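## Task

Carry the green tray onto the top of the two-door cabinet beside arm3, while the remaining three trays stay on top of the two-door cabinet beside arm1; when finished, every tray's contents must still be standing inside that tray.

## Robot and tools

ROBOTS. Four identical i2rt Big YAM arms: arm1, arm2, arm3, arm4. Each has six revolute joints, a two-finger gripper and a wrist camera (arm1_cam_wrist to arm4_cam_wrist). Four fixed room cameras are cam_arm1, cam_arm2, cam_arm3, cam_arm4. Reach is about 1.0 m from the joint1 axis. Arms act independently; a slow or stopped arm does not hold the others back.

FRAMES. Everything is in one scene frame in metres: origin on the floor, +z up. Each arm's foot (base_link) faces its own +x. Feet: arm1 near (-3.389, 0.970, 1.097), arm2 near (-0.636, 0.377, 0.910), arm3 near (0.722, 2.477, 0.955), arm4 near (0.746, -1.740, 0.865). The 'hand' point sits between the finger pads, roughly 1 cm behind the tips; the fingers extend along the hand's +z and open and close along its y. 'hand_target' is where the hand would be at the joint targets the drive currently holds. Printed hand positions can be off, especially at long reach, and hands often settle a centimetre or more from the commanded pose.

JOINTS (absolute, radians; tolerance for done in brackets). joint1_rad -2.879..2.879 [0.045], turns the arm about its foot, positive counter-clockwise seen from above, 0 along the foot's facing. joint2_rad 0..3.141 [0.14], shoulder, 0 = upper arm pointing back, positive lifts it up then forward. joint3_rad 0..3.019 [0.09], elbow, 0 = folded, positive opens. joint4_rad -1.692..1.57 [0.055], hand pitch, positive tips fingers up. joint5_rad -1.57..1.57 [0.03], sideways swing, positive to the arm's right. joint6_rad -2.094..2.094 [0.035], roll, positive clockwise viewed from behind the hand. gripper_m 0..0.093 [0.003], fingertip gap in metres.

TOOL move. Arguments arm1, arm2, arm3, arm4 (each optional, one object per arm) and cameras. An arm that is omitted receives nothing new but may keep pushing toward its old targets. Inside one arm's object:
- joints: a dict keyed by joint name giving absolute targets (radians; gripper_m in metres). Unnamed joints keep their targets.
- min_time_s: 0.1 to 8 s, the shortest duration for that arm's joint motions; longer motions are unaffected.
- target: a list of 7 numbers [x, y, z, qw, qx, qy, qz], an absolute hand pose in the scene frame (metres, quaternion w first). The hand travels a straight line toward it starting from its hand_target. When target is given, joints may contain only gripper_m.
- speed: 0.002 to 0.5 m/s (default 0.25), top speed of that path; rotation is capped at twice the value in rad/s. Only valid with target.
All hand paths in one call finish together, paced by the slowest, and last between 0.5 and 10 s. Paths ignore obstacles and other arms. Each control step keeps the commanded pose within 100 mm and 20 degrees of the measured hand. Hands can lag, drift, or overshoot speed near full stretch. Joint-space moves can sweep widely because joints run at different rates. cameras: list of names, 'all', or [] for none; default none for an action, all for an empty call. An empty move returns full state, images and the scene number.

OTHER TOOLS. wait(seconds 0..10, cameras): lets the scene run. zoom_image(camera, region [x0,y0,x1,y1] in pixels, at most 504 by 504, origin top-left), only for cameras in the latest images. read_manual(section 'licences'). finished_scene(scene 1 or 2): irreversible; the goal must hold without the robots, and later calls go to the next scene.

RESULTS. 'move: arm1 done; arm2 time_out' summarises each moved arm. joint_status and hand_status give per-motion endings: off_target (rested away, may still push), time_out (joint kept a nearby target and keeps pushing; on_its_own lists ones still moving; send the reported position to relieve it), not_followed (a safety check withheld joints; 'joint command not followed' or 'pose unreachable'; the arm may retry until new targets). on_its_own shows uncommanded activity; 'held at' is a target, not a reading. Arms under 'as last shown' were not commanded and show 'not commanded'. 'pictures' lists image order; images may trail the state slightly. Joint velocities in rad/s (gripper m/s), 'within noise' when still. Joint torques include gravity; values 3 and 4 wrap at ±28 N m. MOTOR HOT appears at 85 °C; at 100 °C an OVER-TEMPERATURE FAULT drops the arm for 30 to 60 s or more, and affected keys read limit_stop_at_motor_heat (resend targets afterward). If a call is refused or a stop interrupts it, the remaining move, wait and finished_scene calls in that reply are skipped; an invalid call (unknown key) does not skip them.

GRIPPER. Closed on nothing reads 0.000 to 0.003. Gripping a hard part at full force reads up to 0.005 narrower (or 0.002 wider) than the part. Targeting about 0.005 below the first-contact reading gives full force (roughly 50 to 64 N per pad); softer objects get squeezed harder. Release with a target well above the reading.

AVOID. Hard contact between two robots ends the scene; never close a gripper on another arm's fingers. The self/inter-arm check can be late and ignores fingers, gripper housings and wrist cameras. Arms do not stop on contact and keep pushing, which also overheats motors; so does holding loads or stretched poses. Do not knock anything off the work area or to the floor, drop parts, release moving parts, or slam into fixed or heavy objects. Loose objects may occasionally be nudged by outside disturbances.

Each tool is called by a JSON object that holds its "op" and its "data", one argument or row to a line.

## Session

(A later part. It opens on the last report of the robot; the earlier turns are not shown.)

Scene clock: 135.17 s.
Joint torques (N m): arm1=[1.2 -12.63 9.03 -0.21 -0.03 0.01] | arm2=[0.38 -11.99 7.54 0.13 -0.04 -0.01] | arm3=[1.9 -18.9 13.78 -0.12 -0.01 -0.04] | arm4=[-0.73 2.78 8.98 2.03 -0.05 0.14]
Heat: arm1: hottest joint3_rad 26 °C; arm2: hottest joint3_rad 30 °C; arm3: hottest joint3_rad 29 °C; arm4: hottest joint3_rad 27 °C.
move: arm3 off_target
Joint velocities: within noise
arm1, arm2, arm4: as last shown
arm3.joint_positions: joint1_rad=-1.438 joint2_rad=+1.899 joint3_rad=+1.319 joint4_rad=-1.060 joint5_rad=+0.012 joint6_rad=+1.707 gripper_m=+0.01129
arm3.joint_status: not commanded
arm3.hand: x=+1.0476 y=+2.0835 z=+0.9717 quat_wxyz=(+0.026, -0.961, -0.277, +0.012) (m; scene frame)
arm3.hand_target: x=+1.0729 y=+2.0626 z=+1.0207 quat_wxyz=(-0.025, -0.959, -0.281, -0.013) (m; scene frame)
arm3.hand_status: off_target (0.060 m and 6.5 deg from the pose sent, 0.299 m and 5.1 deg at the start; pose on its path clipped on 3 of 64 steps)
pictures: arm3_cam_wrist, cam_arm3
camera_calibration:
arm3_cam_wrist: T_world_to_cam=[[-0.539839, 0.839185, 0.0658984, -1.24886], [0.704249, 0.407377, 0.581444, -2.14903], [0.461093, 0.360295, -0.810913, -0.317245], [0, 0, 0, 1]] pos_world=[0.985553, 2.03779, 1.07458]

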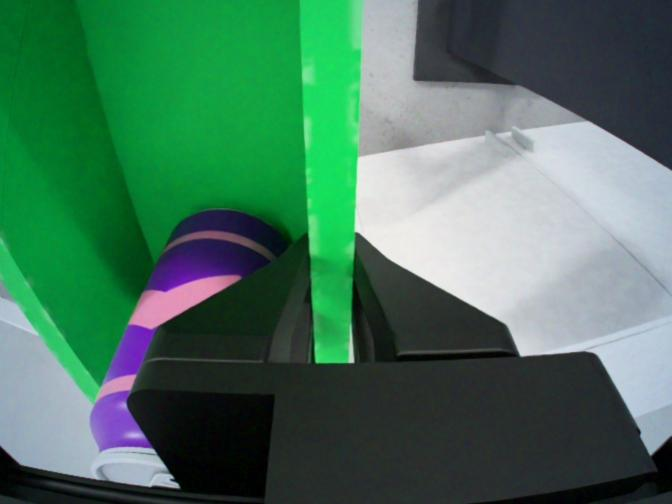

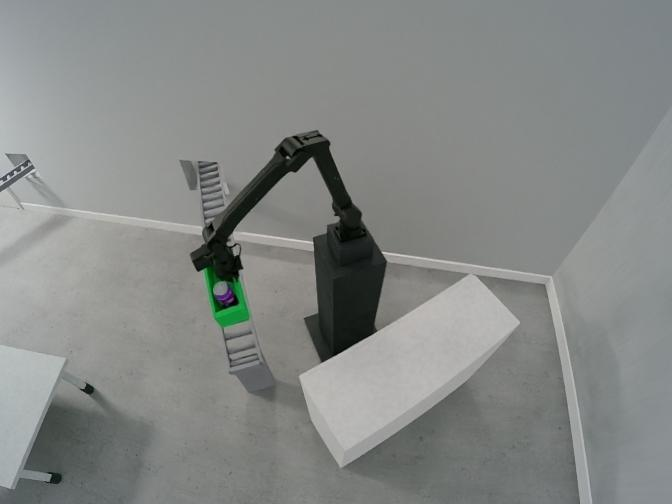

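{"op": "move", "data": {
  "arm3": {"target":[1.072,2.06,1.10,0.03,0.9595,0.2805,0.015],"speed":0.15}
}}

{"op": "move", "data": {
  "arm3": {"joints":{"joint1_rad":0.19,"joint6_rad":1.59},"min_time_s":4.5},
  "cameras": ["cam_arm3","arm3_cam_wrist"]
}}

{"op": "zoom_image", "data": {
  "camera": "cam_arm3",
  "region": [290, 230, 530, 470]
}}

Scene clock: 137.07 s.
Joint torques (N m): arm1=[1.14 -12.63 9.03 -0.21 -0.03 0.01] | arm2=[0.38 -11.99 7.54 0.13 -0.04 -0.01] | arm3=[1.67 -17.96 15.36 -0.1 0.01 -0.08] | arm4=[-0.73 2.84 8.96 2.03 -0.05 0.14]
Heat: arm1: hottest joint3_rad 26 °C; arm2: hottest joint3_rad 30 °C; arm3: hottest joint3_rad 30 °C; arm4: hottest joint3_rad 27 °C.
move: arm3 off_target
Joint velocities: within noise
arm1, arm2, arm4: as last shown
arm3.joint_positions: joint1_rad=-1.438 joint2_rad=+1.807 joint3_rad=+1.413 joint4_rad=-1.237 joint5_rad=+0.012 joint6_rad=+1.707 gripper_m=+0.01129
arm3.joint_status: not commanded
arm3.hand: x=+1.0487 y=+2.0809 z=+1.0500 quat_wxyz=(+0.022, -0.961, -0.277, +0.010) (m; scene frame)
arm3.hand_target: x=+1.0695 y=+2.0630 z=+1.1006 quat_wxyz=(-0.030, -0.959, -0.281, -0.015) (m; scene frame)
arm3.hand_status: off_target (0.059 m and 6.6 deg from the pose sent, 0.133 m and 7.1 deg at the start; pose on its path clipped on 8 of 42 steps)
pictures: none

Scene clock: 142.13 s.
Joint torques (N m): arm1=[1.14 -12.63 9.02 -0.23 -0.03 0.01] | arm2=[0.38 -12.04 7.53 0.13 -0.04 -0.01] | arm3=[0.15 -18.08 15.38 -0.08 0.1 -0.14] | arm4=[-0.73 2.78 8.96 2.03 -0.05 0.14]
Heat: arm1: hottest joint3_rad 26 °C; arm2: hottest joint3_rad 30 °C; arm3: hottest joint3_rad 30 °C; arm4: hottest joint3_rad 27 °C.
move: arm3 done
Joint velocities: within noise
arm1, arm2, arm4: as last shown
arm3.joint_positions: joint1_rad=+0.197 joint2_rad=+1.807 joint3_rad=+1.413 joint4_rad=-1.237 joint5_rad=+0.010 joint6_rad=+1.600 gripper_m=+0.01129
arm3.joint_status: all done
arm3.hand: x=+1.0950 y=+2.8295 z=+1.0489 quat_wxyz=(-0.001, -0.408, -0.913, +0.028) (m; scene frame)
arm3.hand_target: x=+1.1165 y=+2.8463 z=+1.0995 quat_wxyz=(-0.022, -0.406, -0.913, -0.026) (m; scene frame)
arm3.hand_status: not commanded
pictures: arm3_cam_wrist, cam_arm3
camera_calibration:
arm3_cam_wrist: T_world_to_cam=[[-0.736584, -0.673731, 0.0594181, 2.64859], [-0.529811, 0.629374, 0.568497, -1.7945], [-0.42041, 0.387265, -0.820537, 0.353689], [0, 0, 0, 1]] pos_world=[1.14886, 2.77688, 1.15301]

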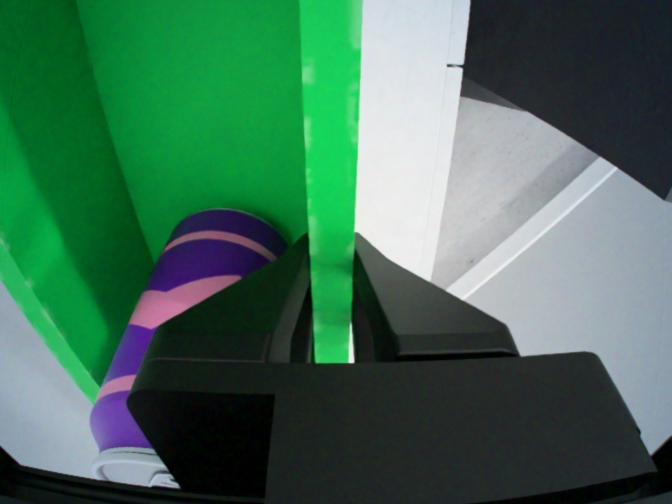

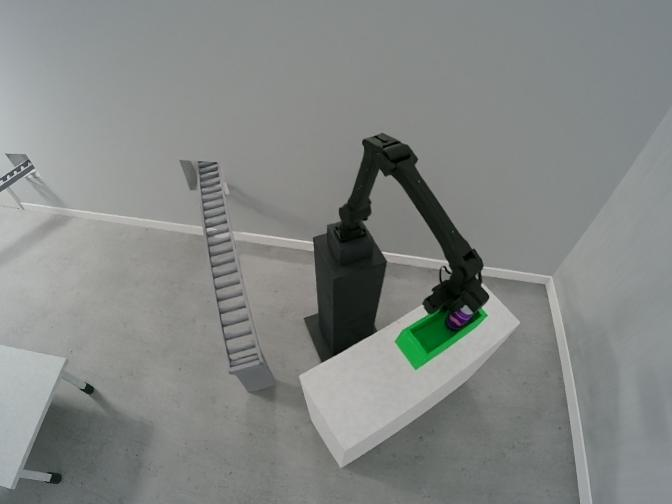

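Scaled by 2.100 from the camera's 672x504 image, which has a finer 960x720 frame.

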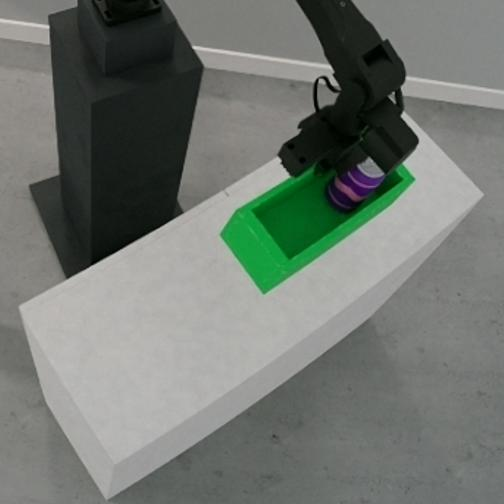

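{"op": "move", "data": {
  "arm3": {"target":[1.095,2.828,0.93,0.015,0.406,0.913,0.02],"speed":0.15}
}}

{"op": "move", "data": {
  "arm3": {"target":[1.092,2.825,0.875,0.015,0.406,0.913,0.02],"speed":0.08},
  "cameras": ["cam_arm3","arm3_cam_wrist"]
}}

{"op": "zoom_image", "data": {
  "camera": "cam_arm3",
  "region": [340, 250, 530, 440]
}}

Scene clock: 144.87 s.
Joint torques (N m): arm1=[1.14 -12.63 9.02 -0.23 -0.03 0.01] | arm2=[0.44 -12.04 7.54 0.13 -0.04 -0.01] | arm3=[0.5 -17.2 9.25 1.06 -0.02 -0.11] | arm4=[-0.73 2.78 8.98 2.03 -0.04 0.14]
Heat: arm1: hottest joint3_rad 26 °C; arm2: hottest joint3_rad 30 °C; arm3: hottest joint3_rad 30 °C; arm4: hottest joint3_rad 27 °C.
move: arm3 off_target
Joint velocities: within noise
arm1, arm2, arm4: as last shown
arm3.joint_positions: joint1_rad=+0.197 joint2_rad=+1.943 joint3_rad=+1.175 joint4_rad=-0.846 joint5_rad=+0.005 joint6_rad=+1.600 gripper_m=+0.01129
arm3.joint_status: not commanded
arm3.hand: x=+1.0771 y=+2.8112 z=+0.9058 quat_wxyz=(-0.002, -0.408, -0.913, +0.018) (m; scene frame)
arm3.hand_target: x=+1.0944 y=+2.8273 z=+0.9306 quat_wxyz=(-0.015, -0.406, -0.913, -0.020) (m; scene frame)
arm3.hand_status: off_target (0.034 m and 4.6 deg from the pose sent, 0.119 m and 5.7 deg at the start)
pictures: none

Scene clock: 146.13 s.
Joint torques (N m): arm1=[1.14 -12.63 9.03 -0.21 -0.03 0.01] | arm2=[0.44 -12.04 7.53 0.13 -0.04 -0.01] | arm3=[0.67 -16.44 7.9 1.11 0.18 -0.09] | arm4=[-0.73 2.78 8.96 2.03 -0.05 0.13]
Heat: arm1: hottest joint3_rad 26 °C; arm2: hottest joint3_rad 30 °C; arm3: hottest joint3_rad 30 °C; arm4: hottest joint3_rad 27 °C.
move: arm3 off_target
Joint velocities: within noise
arm1, arm2, arm4: as last shown
arm3.joint_positions: joint1_rad=+0.197 joint2_rad=+2.022 joint3_rad=+1.145 joint4_rad=-0.715 joint5_rad=-0.001 joint6_rad=+1.599 gripper_m=+0.01129
arm3.joint_status: not commanded
arm3.hand: x=+1.0771 y=+2.8119 z=+0.8603 quat_wxyz=(-0.004, -0.408, -0.913, +0.007) (m; scene frame)
arm3.hand_target: x=+1.0917 y=+2.8247 z=+0.8755 quat_wxyz=(-0.015, -0.406, -0.913, -0.020) (m; scene frame)
arm3.hand_status: off_target (0.025 m and 3.4 deg from the pose sent, 0.037 m and 4.6 deg at the start)
pictures: arm3_cam_wrist, cam_arm3
camera_calibration:
arm3_cam_wrist: T_world_to_cam=[[-0.737083, -0.675517, 0.0196104, 2.67457], [-0.542254, 0.608494, 0.579393, -1.62284], [-0.403323, 0.416427, -0.814813, 0.0930063], [0, 0, 0, 1]] pos_world=[1.1289, 2.75548, 0.963597]

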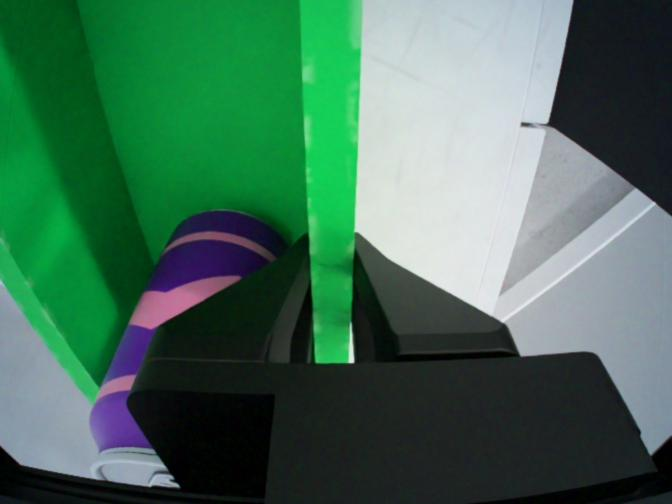

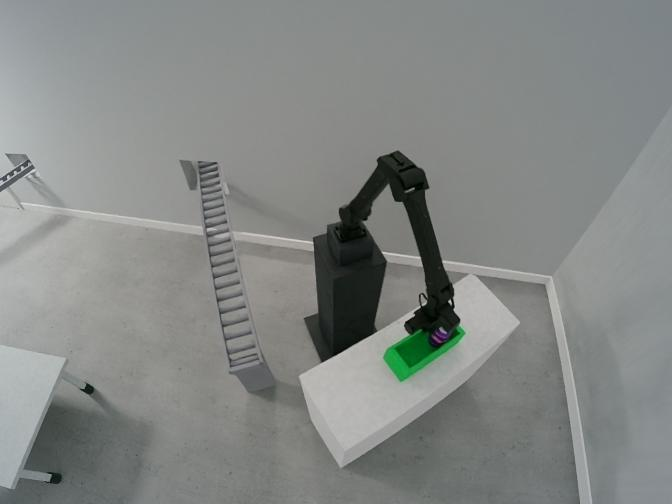

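Scaled by 2.653 from the camera's 672x504 image, which has a finer 960x720 frame.

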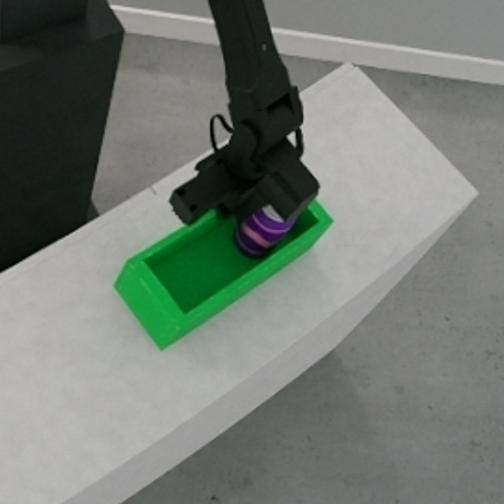

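{"op": "move", "data": {
  "arm3": {"target":[1.091,2.824,0.842,0.008,0.406,0.913,0.012],"speed":0.06}
}}

{"op": "move", "data": {
  "arm3": {"target":[1.089,2.822,0.818,0.006,0.406,0.913,0.01],"speed":0.06},
  "cameras": ["cam_arm3","arm3_cam_wrist"]
}}

{"op": "zoom_image", "data": {
  "camera": "cam_arm3",
  "region": [340, 250, 530, 440]
}}

Scene clock: 147.57 s.
Joint torques (N m): arm1=[1.14 -12.63 9.03 -0.23 -0.03 0.01] | arm2=[0.38 -11.99 7.53 0.13 -0.04 -0.01] | arm3=[0.44 -13.39 8.35 0.73 0.24 -0.13] | arm4=[-0.73 2.78 8.96 2.03 -0.04 0.14]
Heat: arm1: hottest joint3_rad 26 °C; arm2: hottest joint3_rad 30 °C; arm3: hottest joint3_rad 30 °C; arm4: hottest joint3_rad 27 °C.
move: arm3 off_target
Joint velocities: within noise
arm1, arm2, arm4: as last shown
arm3.joint_positions: joint1_rad=+0.197 joint2_rad=+2.052 joint3_rad=+1.146 joint4_rad=-0.659 joint5_rad=-0.010 joint6_rad=+1.599 gripper_m=+0.01129
arm3.joint_status: not commanded
arm3.hand: x=+1.0814 y=+2.8178 z=+0.8465 quat_wxyz=(-0.004, -0.407, -0.913, -0.007) (m; scene frame)
arm3.hand_target: x=+1.0908 y=+2.8237 z=+0.8421 quat_wxyz=(-0.008, -0.406, -0.914, -0.012) (m; scene frame)
arm3.hand_status: off_target (0.012 m and 0.7 deg from the pose sent, 0.026 m and 2.3 deg at the start)
pictures: none

Scene clock: 148.53 s.
Joint torques (N m): arm1=[1.2 -12.63 9.02 -0.23 -0.03 0.01] | arm2=[0.38 -11.99 7.54 0.13 -0.04 -0.01] | arm3=[0.5 -10.46 7.6 2.25 0.21 -0.12] | arm4=[-0.73 2.78 8.96 2.03 -0.05 0.14]
Heat: arm1: hottest joint3_rad 26 °C; arm2: hottest joint3_rad 30 °C; arm3: hottest joint3_rad 30 °C; arm4: hottest joint3_rad 27 °C.
move: arm3 off_target
Joint velocities: within noise
arm1.joint_positions: joint1_rad=+1.772 joint2_rad=+1.747 joint3_rad=+1.493 joint4_rad=-1.306 joint5_rad=+0.018 joint6_rad=+1.621 gripper_m=+0.03995
arm1.joint_status: not commanded
arm1.hand: x=-3.3589 y=+0.4458 z=+1.2527 quat_wxyz=(+0.014, +1.000, +0.007, -0.005) (m; scene frame)
arm1.hand_target: x=-3.3502 y=+0.4500 z=+1.2501 quat_wxyz=(+0.006, +1.000, +0.012, -0.004) (m; scene frame)
arm1.hand_status: not commanded
arm2: as last shown
arm3.joint_positions: joint1_rad=+0.197 joint2_rad=+2.053 joint3_rad=+1.146 joint4_rad=-0.646 joint5_rad=-0.011 joint6_rad=+1.599 gripper_m=+0.01129
arm3.joint_status: not commanded
arm3.hand: x=+1.0835 y=+2.8200 z=+0.8460 quat_wxyz=(-0.006, -0.407, -0.913, -0.013) (m; scene frame)
arm3.hand_target: x=+1.0877 y=+2.8207 z=+0.8194 quat_wxyz=(-0.006, -0.406, -0.914, -0.010) (m; scene frame)
arm3.hand_status: off_target (0.029 m and 0.3 deg from the pose sent, 0.030 m and 0.4 deg at the start)
arm4.joint_positions: joint1_rad=-0.546 joint2_rad=+0.615 joint3_rad=+1.544 joint4_rad=-1.256 joint5_rad=-0.261 joint6_rad=-0.380 gripper_m=+0.09396
arm4.joint_status: not commanded
arm4.hand: x=+0.8806 y=-1.9065 z=+1.4980 quat_wxyz=(-0.502, -0.207, -0.782, +0.305) (m; scene frame)
arm4.hand_target: x=+0.8787 y=-1.9029 z=+1.5072 quat_wxyz=(-0.508, -0.204, -0.776, +0.312) (m; scene frame)
arm4.hand_status: not commanded
pictures: arm3_cam_wrist, cam_arm3
camera_calibration:
arm3_cam_wrist: T_world_to_cam=[[-0.73665, -0.676017, -0.0186601, 2.71842], [-0.554939, 0.588483, 0.587989, -1.55319], [-0.386509, 0.443497, -0.808654, -0.0192953], [0, 0, 0, 1]] pos_world=[1.13314, 2.76028, 0.948383]

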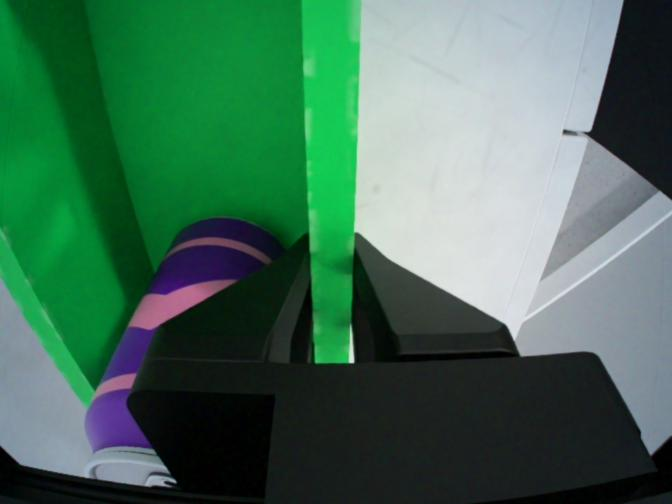

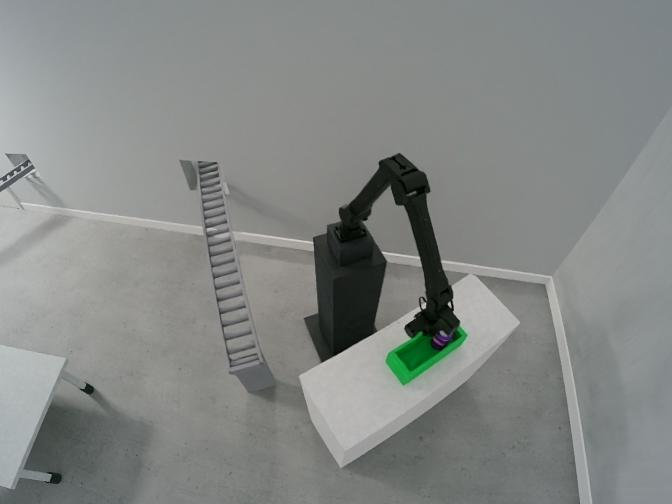

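Scaled by 2.653 from the camera's 672x504 image, which has a finer 960x720 frame.

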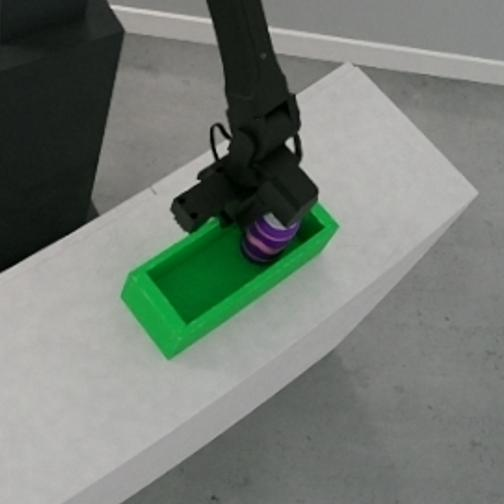

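{"op": "move", "data": {
  "arm3": {"target":[1.084,2.820,0.842,0.006,0.407,0.913,0.013],"speed":0.1}
}}

{"op": "move", "data": {
  "arm3": {"joints":{"gripper_m":0.024}}
}}

{"op": "move", "data": {
  "arm3": {"target":[1.082,2.818,0.96,0.006,0.407,0.913,0.013],"speed":0.1},
  "cameras": ["cam_arm3","cam_arm1","arm3_cam_wrist"]
}}

{"op": "zoom_image", "data": {
  "camera": "cam_arm3",
  "region": [340, 250, 530, 440]
}}

Scene clock: 149.97 s.
Joint torques (N m): arm1=[1.2 -12.69 9.02 -0.21 -0.03 0.01] | arm2=[0.32 -11.99 7.53 0.12 -0.04 -0.01] | arm3=[0.73 -14.45 6.2 0.72 0.14 -0.08] | arm4=[-0.73 2.78 8.96 2.03 -0.04 0.14]
Heat: arm1: hottest joint3_rad 26 °C; arm2: hottest joint3_rad 30 °C; arm3: hottest joint3_rad 30 °C; arm4: hottest joint3_rad 27 °C.
move: arm3 done
Joint velocities: within noise
arm1, arm4: as last shown
arm2.joint_positions: joint1_rad=-0.825 joint2_rad=+1.542 joint3_rad=+1.211 joint4_rad=-1.234 joint5_rad=+0.008 joint6_rad=-1.340 gripper_m=+0.03495
arm2.joint_status: not commanded
arm2.hand: x=-0.9308 y=+0.7051 z=+1.0498 quat_wxyz=(-0.004, +0.968, +0.252, -0.002) (m; scene frame)
arm2.hand_target: x=-0.9299 y=+0.7000 z=+1.0500 quat_wxyz=(+0.000, +0.968, +0.251, +0.000) (m; scene frame)
arm2.hand_status: not commanded
arm3.joint_positions: joint1_rad=+0.197 joint2_rad=+2.052 joint3_rad=+1.146 joint4_rad=-0.646 joint5_rad=-0.012 joint6_rad=+1.599 gripper_m=+0.01129
arm3.joint_status: not commanded
arm3.hand: x=+1.0835 y=+2.8203 z=+0.8464 quat_wxyz=(-0.006, -0.407, -0.913, -0.013) (m; scene frame)
arm3.hand_target: x=+1.0840 y=+2.8199 z=+0.8421 quat_wxyz=(-0.006, -0.407, -0.913, -0.013) (m; scene frame)
arm3.hand_status: done (0.004 m and 0.0 deg from the pose sent, 0.004 m and 0.0 deg at the start)
pictures: none

Scene clock: 150.50 s.
Joint torques (N m): arm1=[1.2 -12.69 9.02 -0.23 -0.03 0] | arm2=[0.38 -12.04 7.54 0.12 -0.04 -0.01] | arm3=[0.62 -14.33 6.26 0.73 0.15 -0.08] | arm4=[-0.73 2.78 8.96 2.03 -0.04 0.14]
Heat: arm1: hottest joint3_rad 26 °C; arm2: hottest joint3_rad 30 °C; arm3: hottest joint3_rad 30 °C; arm4: hottest joint3_rad 27 °C.
move: arm3 done
Joint velocities: within noise
arm1, arm2, arm4: as last shown
arm3.joint_positions: joint1_rad=+0.197 joint2_rad=+2.053 joint3_rad=+1.144 joint4_rad=-0.646 joint5_rad=-0.012 joint6_rad=+1.599 gripper_m=+0.02385
arm3.joint_status: all done
arm3.hand: x=+1.0828 y=+2.8196 z=+0.8457 quat_wxyz=(-0.006, -0.407, -0.913, -0.012) (m; scene frame)
arm3.hand_target: x=+1.0840 y=+2.8199 z=+0.8420 quat_wxyz=(-0.006, -0.407, -0.913, -0.013) (m; scene frame)
arm3.hand_status: not commanded
pictures: none

Scene clock: 152.33 s.
Joint torques (N m): arm1=[1.2 -12.63 9.03 -0.23 -0.03 0.01] | arm2=[0.44 -12.04 7.54 0.12 -0.04 -0.01] | arm3=[0.44 -14.97 10.66 -0.2 0.16 -0.11] | arm4=[-0.73 2.84 8.98 2.03 -0.05 0.14]
Heat: arm1: hottest joint3_rad 26 °C; arm2: hottest joint3_rad 30 °C; arm3: hottest joint3_rad 30 °C; arm4: hottest joint3_rad 27 °C.
move: arm3 off_target
Joint velocities: within noise
arm1, arm2, arm4: as last shown
arm3.joint_positions: joint1_rad=+0.197 joint2_rad=+1.850 joint3_rad=+1.149 joint4_rad=-0.894 joint5_rad=-0.012 joint6_rad=+1.599 gripper_m=+0.02394
arm3.joint_status: not commanded
arm3.hand: x=+1.0676 y=+2.8069 z=+0.9418 quat_wxyz=(+0.002, -0.408, -0.913, +0.006) (m; scene frame)
arm3.hand_target: x=+1.0816 y=+2.8176 z=+0.9602 quat_wxyz=(-0.006, -0.407, -0.913, -0.013) (m; scene frame)
arm3.hand_status: off_target (0.026 m and 2.4 deg from the pose sent, 0.114 m and 0.1 deg at the start)
pictures: arm3_cam_wrist, cam_arm1, cam_arm3
camera_calibration:
arm3_cam_wrist: T_world_to_cam=[[-0.736961, -0.675561, 0.0224867, 2.65992], [-0.536794, 0.605151, 0.587915, -1.67671], [-0.410781, 0.4212, -0.80861, 0.146339], [0, 0, 0, 1]] pos_world=[1.12032, 2.74996, 1.04428]

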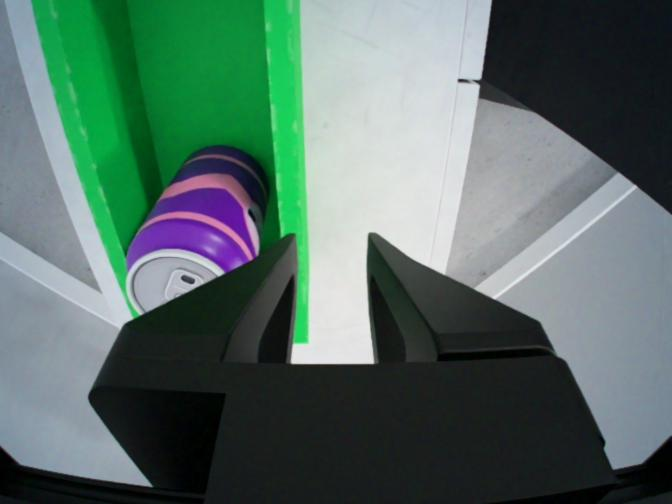

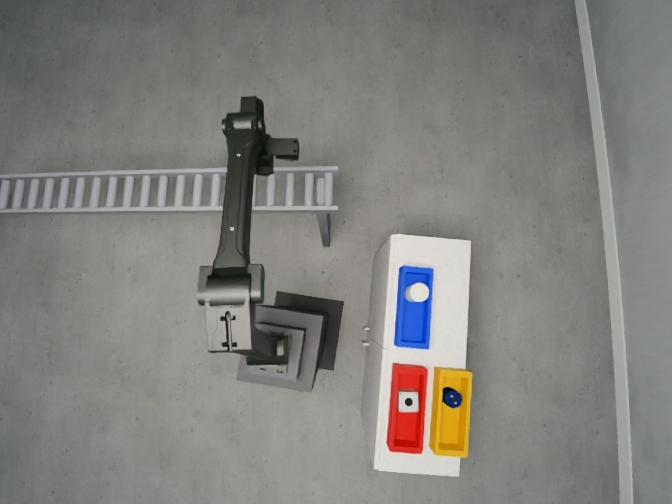

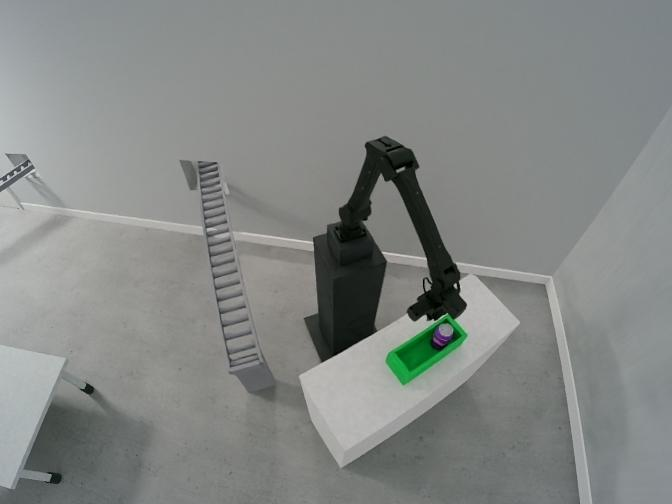

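Scaled by 2.653 from the camera's 672x504 image, which has a finer 960x720 frame.

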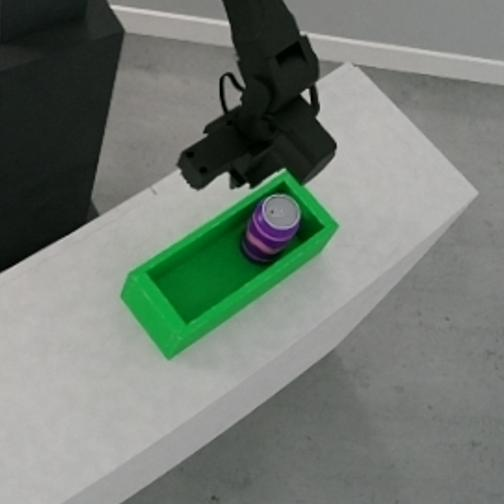

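{"op": "finished_scene", "data": {
  "scene": 2
}}

The scene is finished: the task was done.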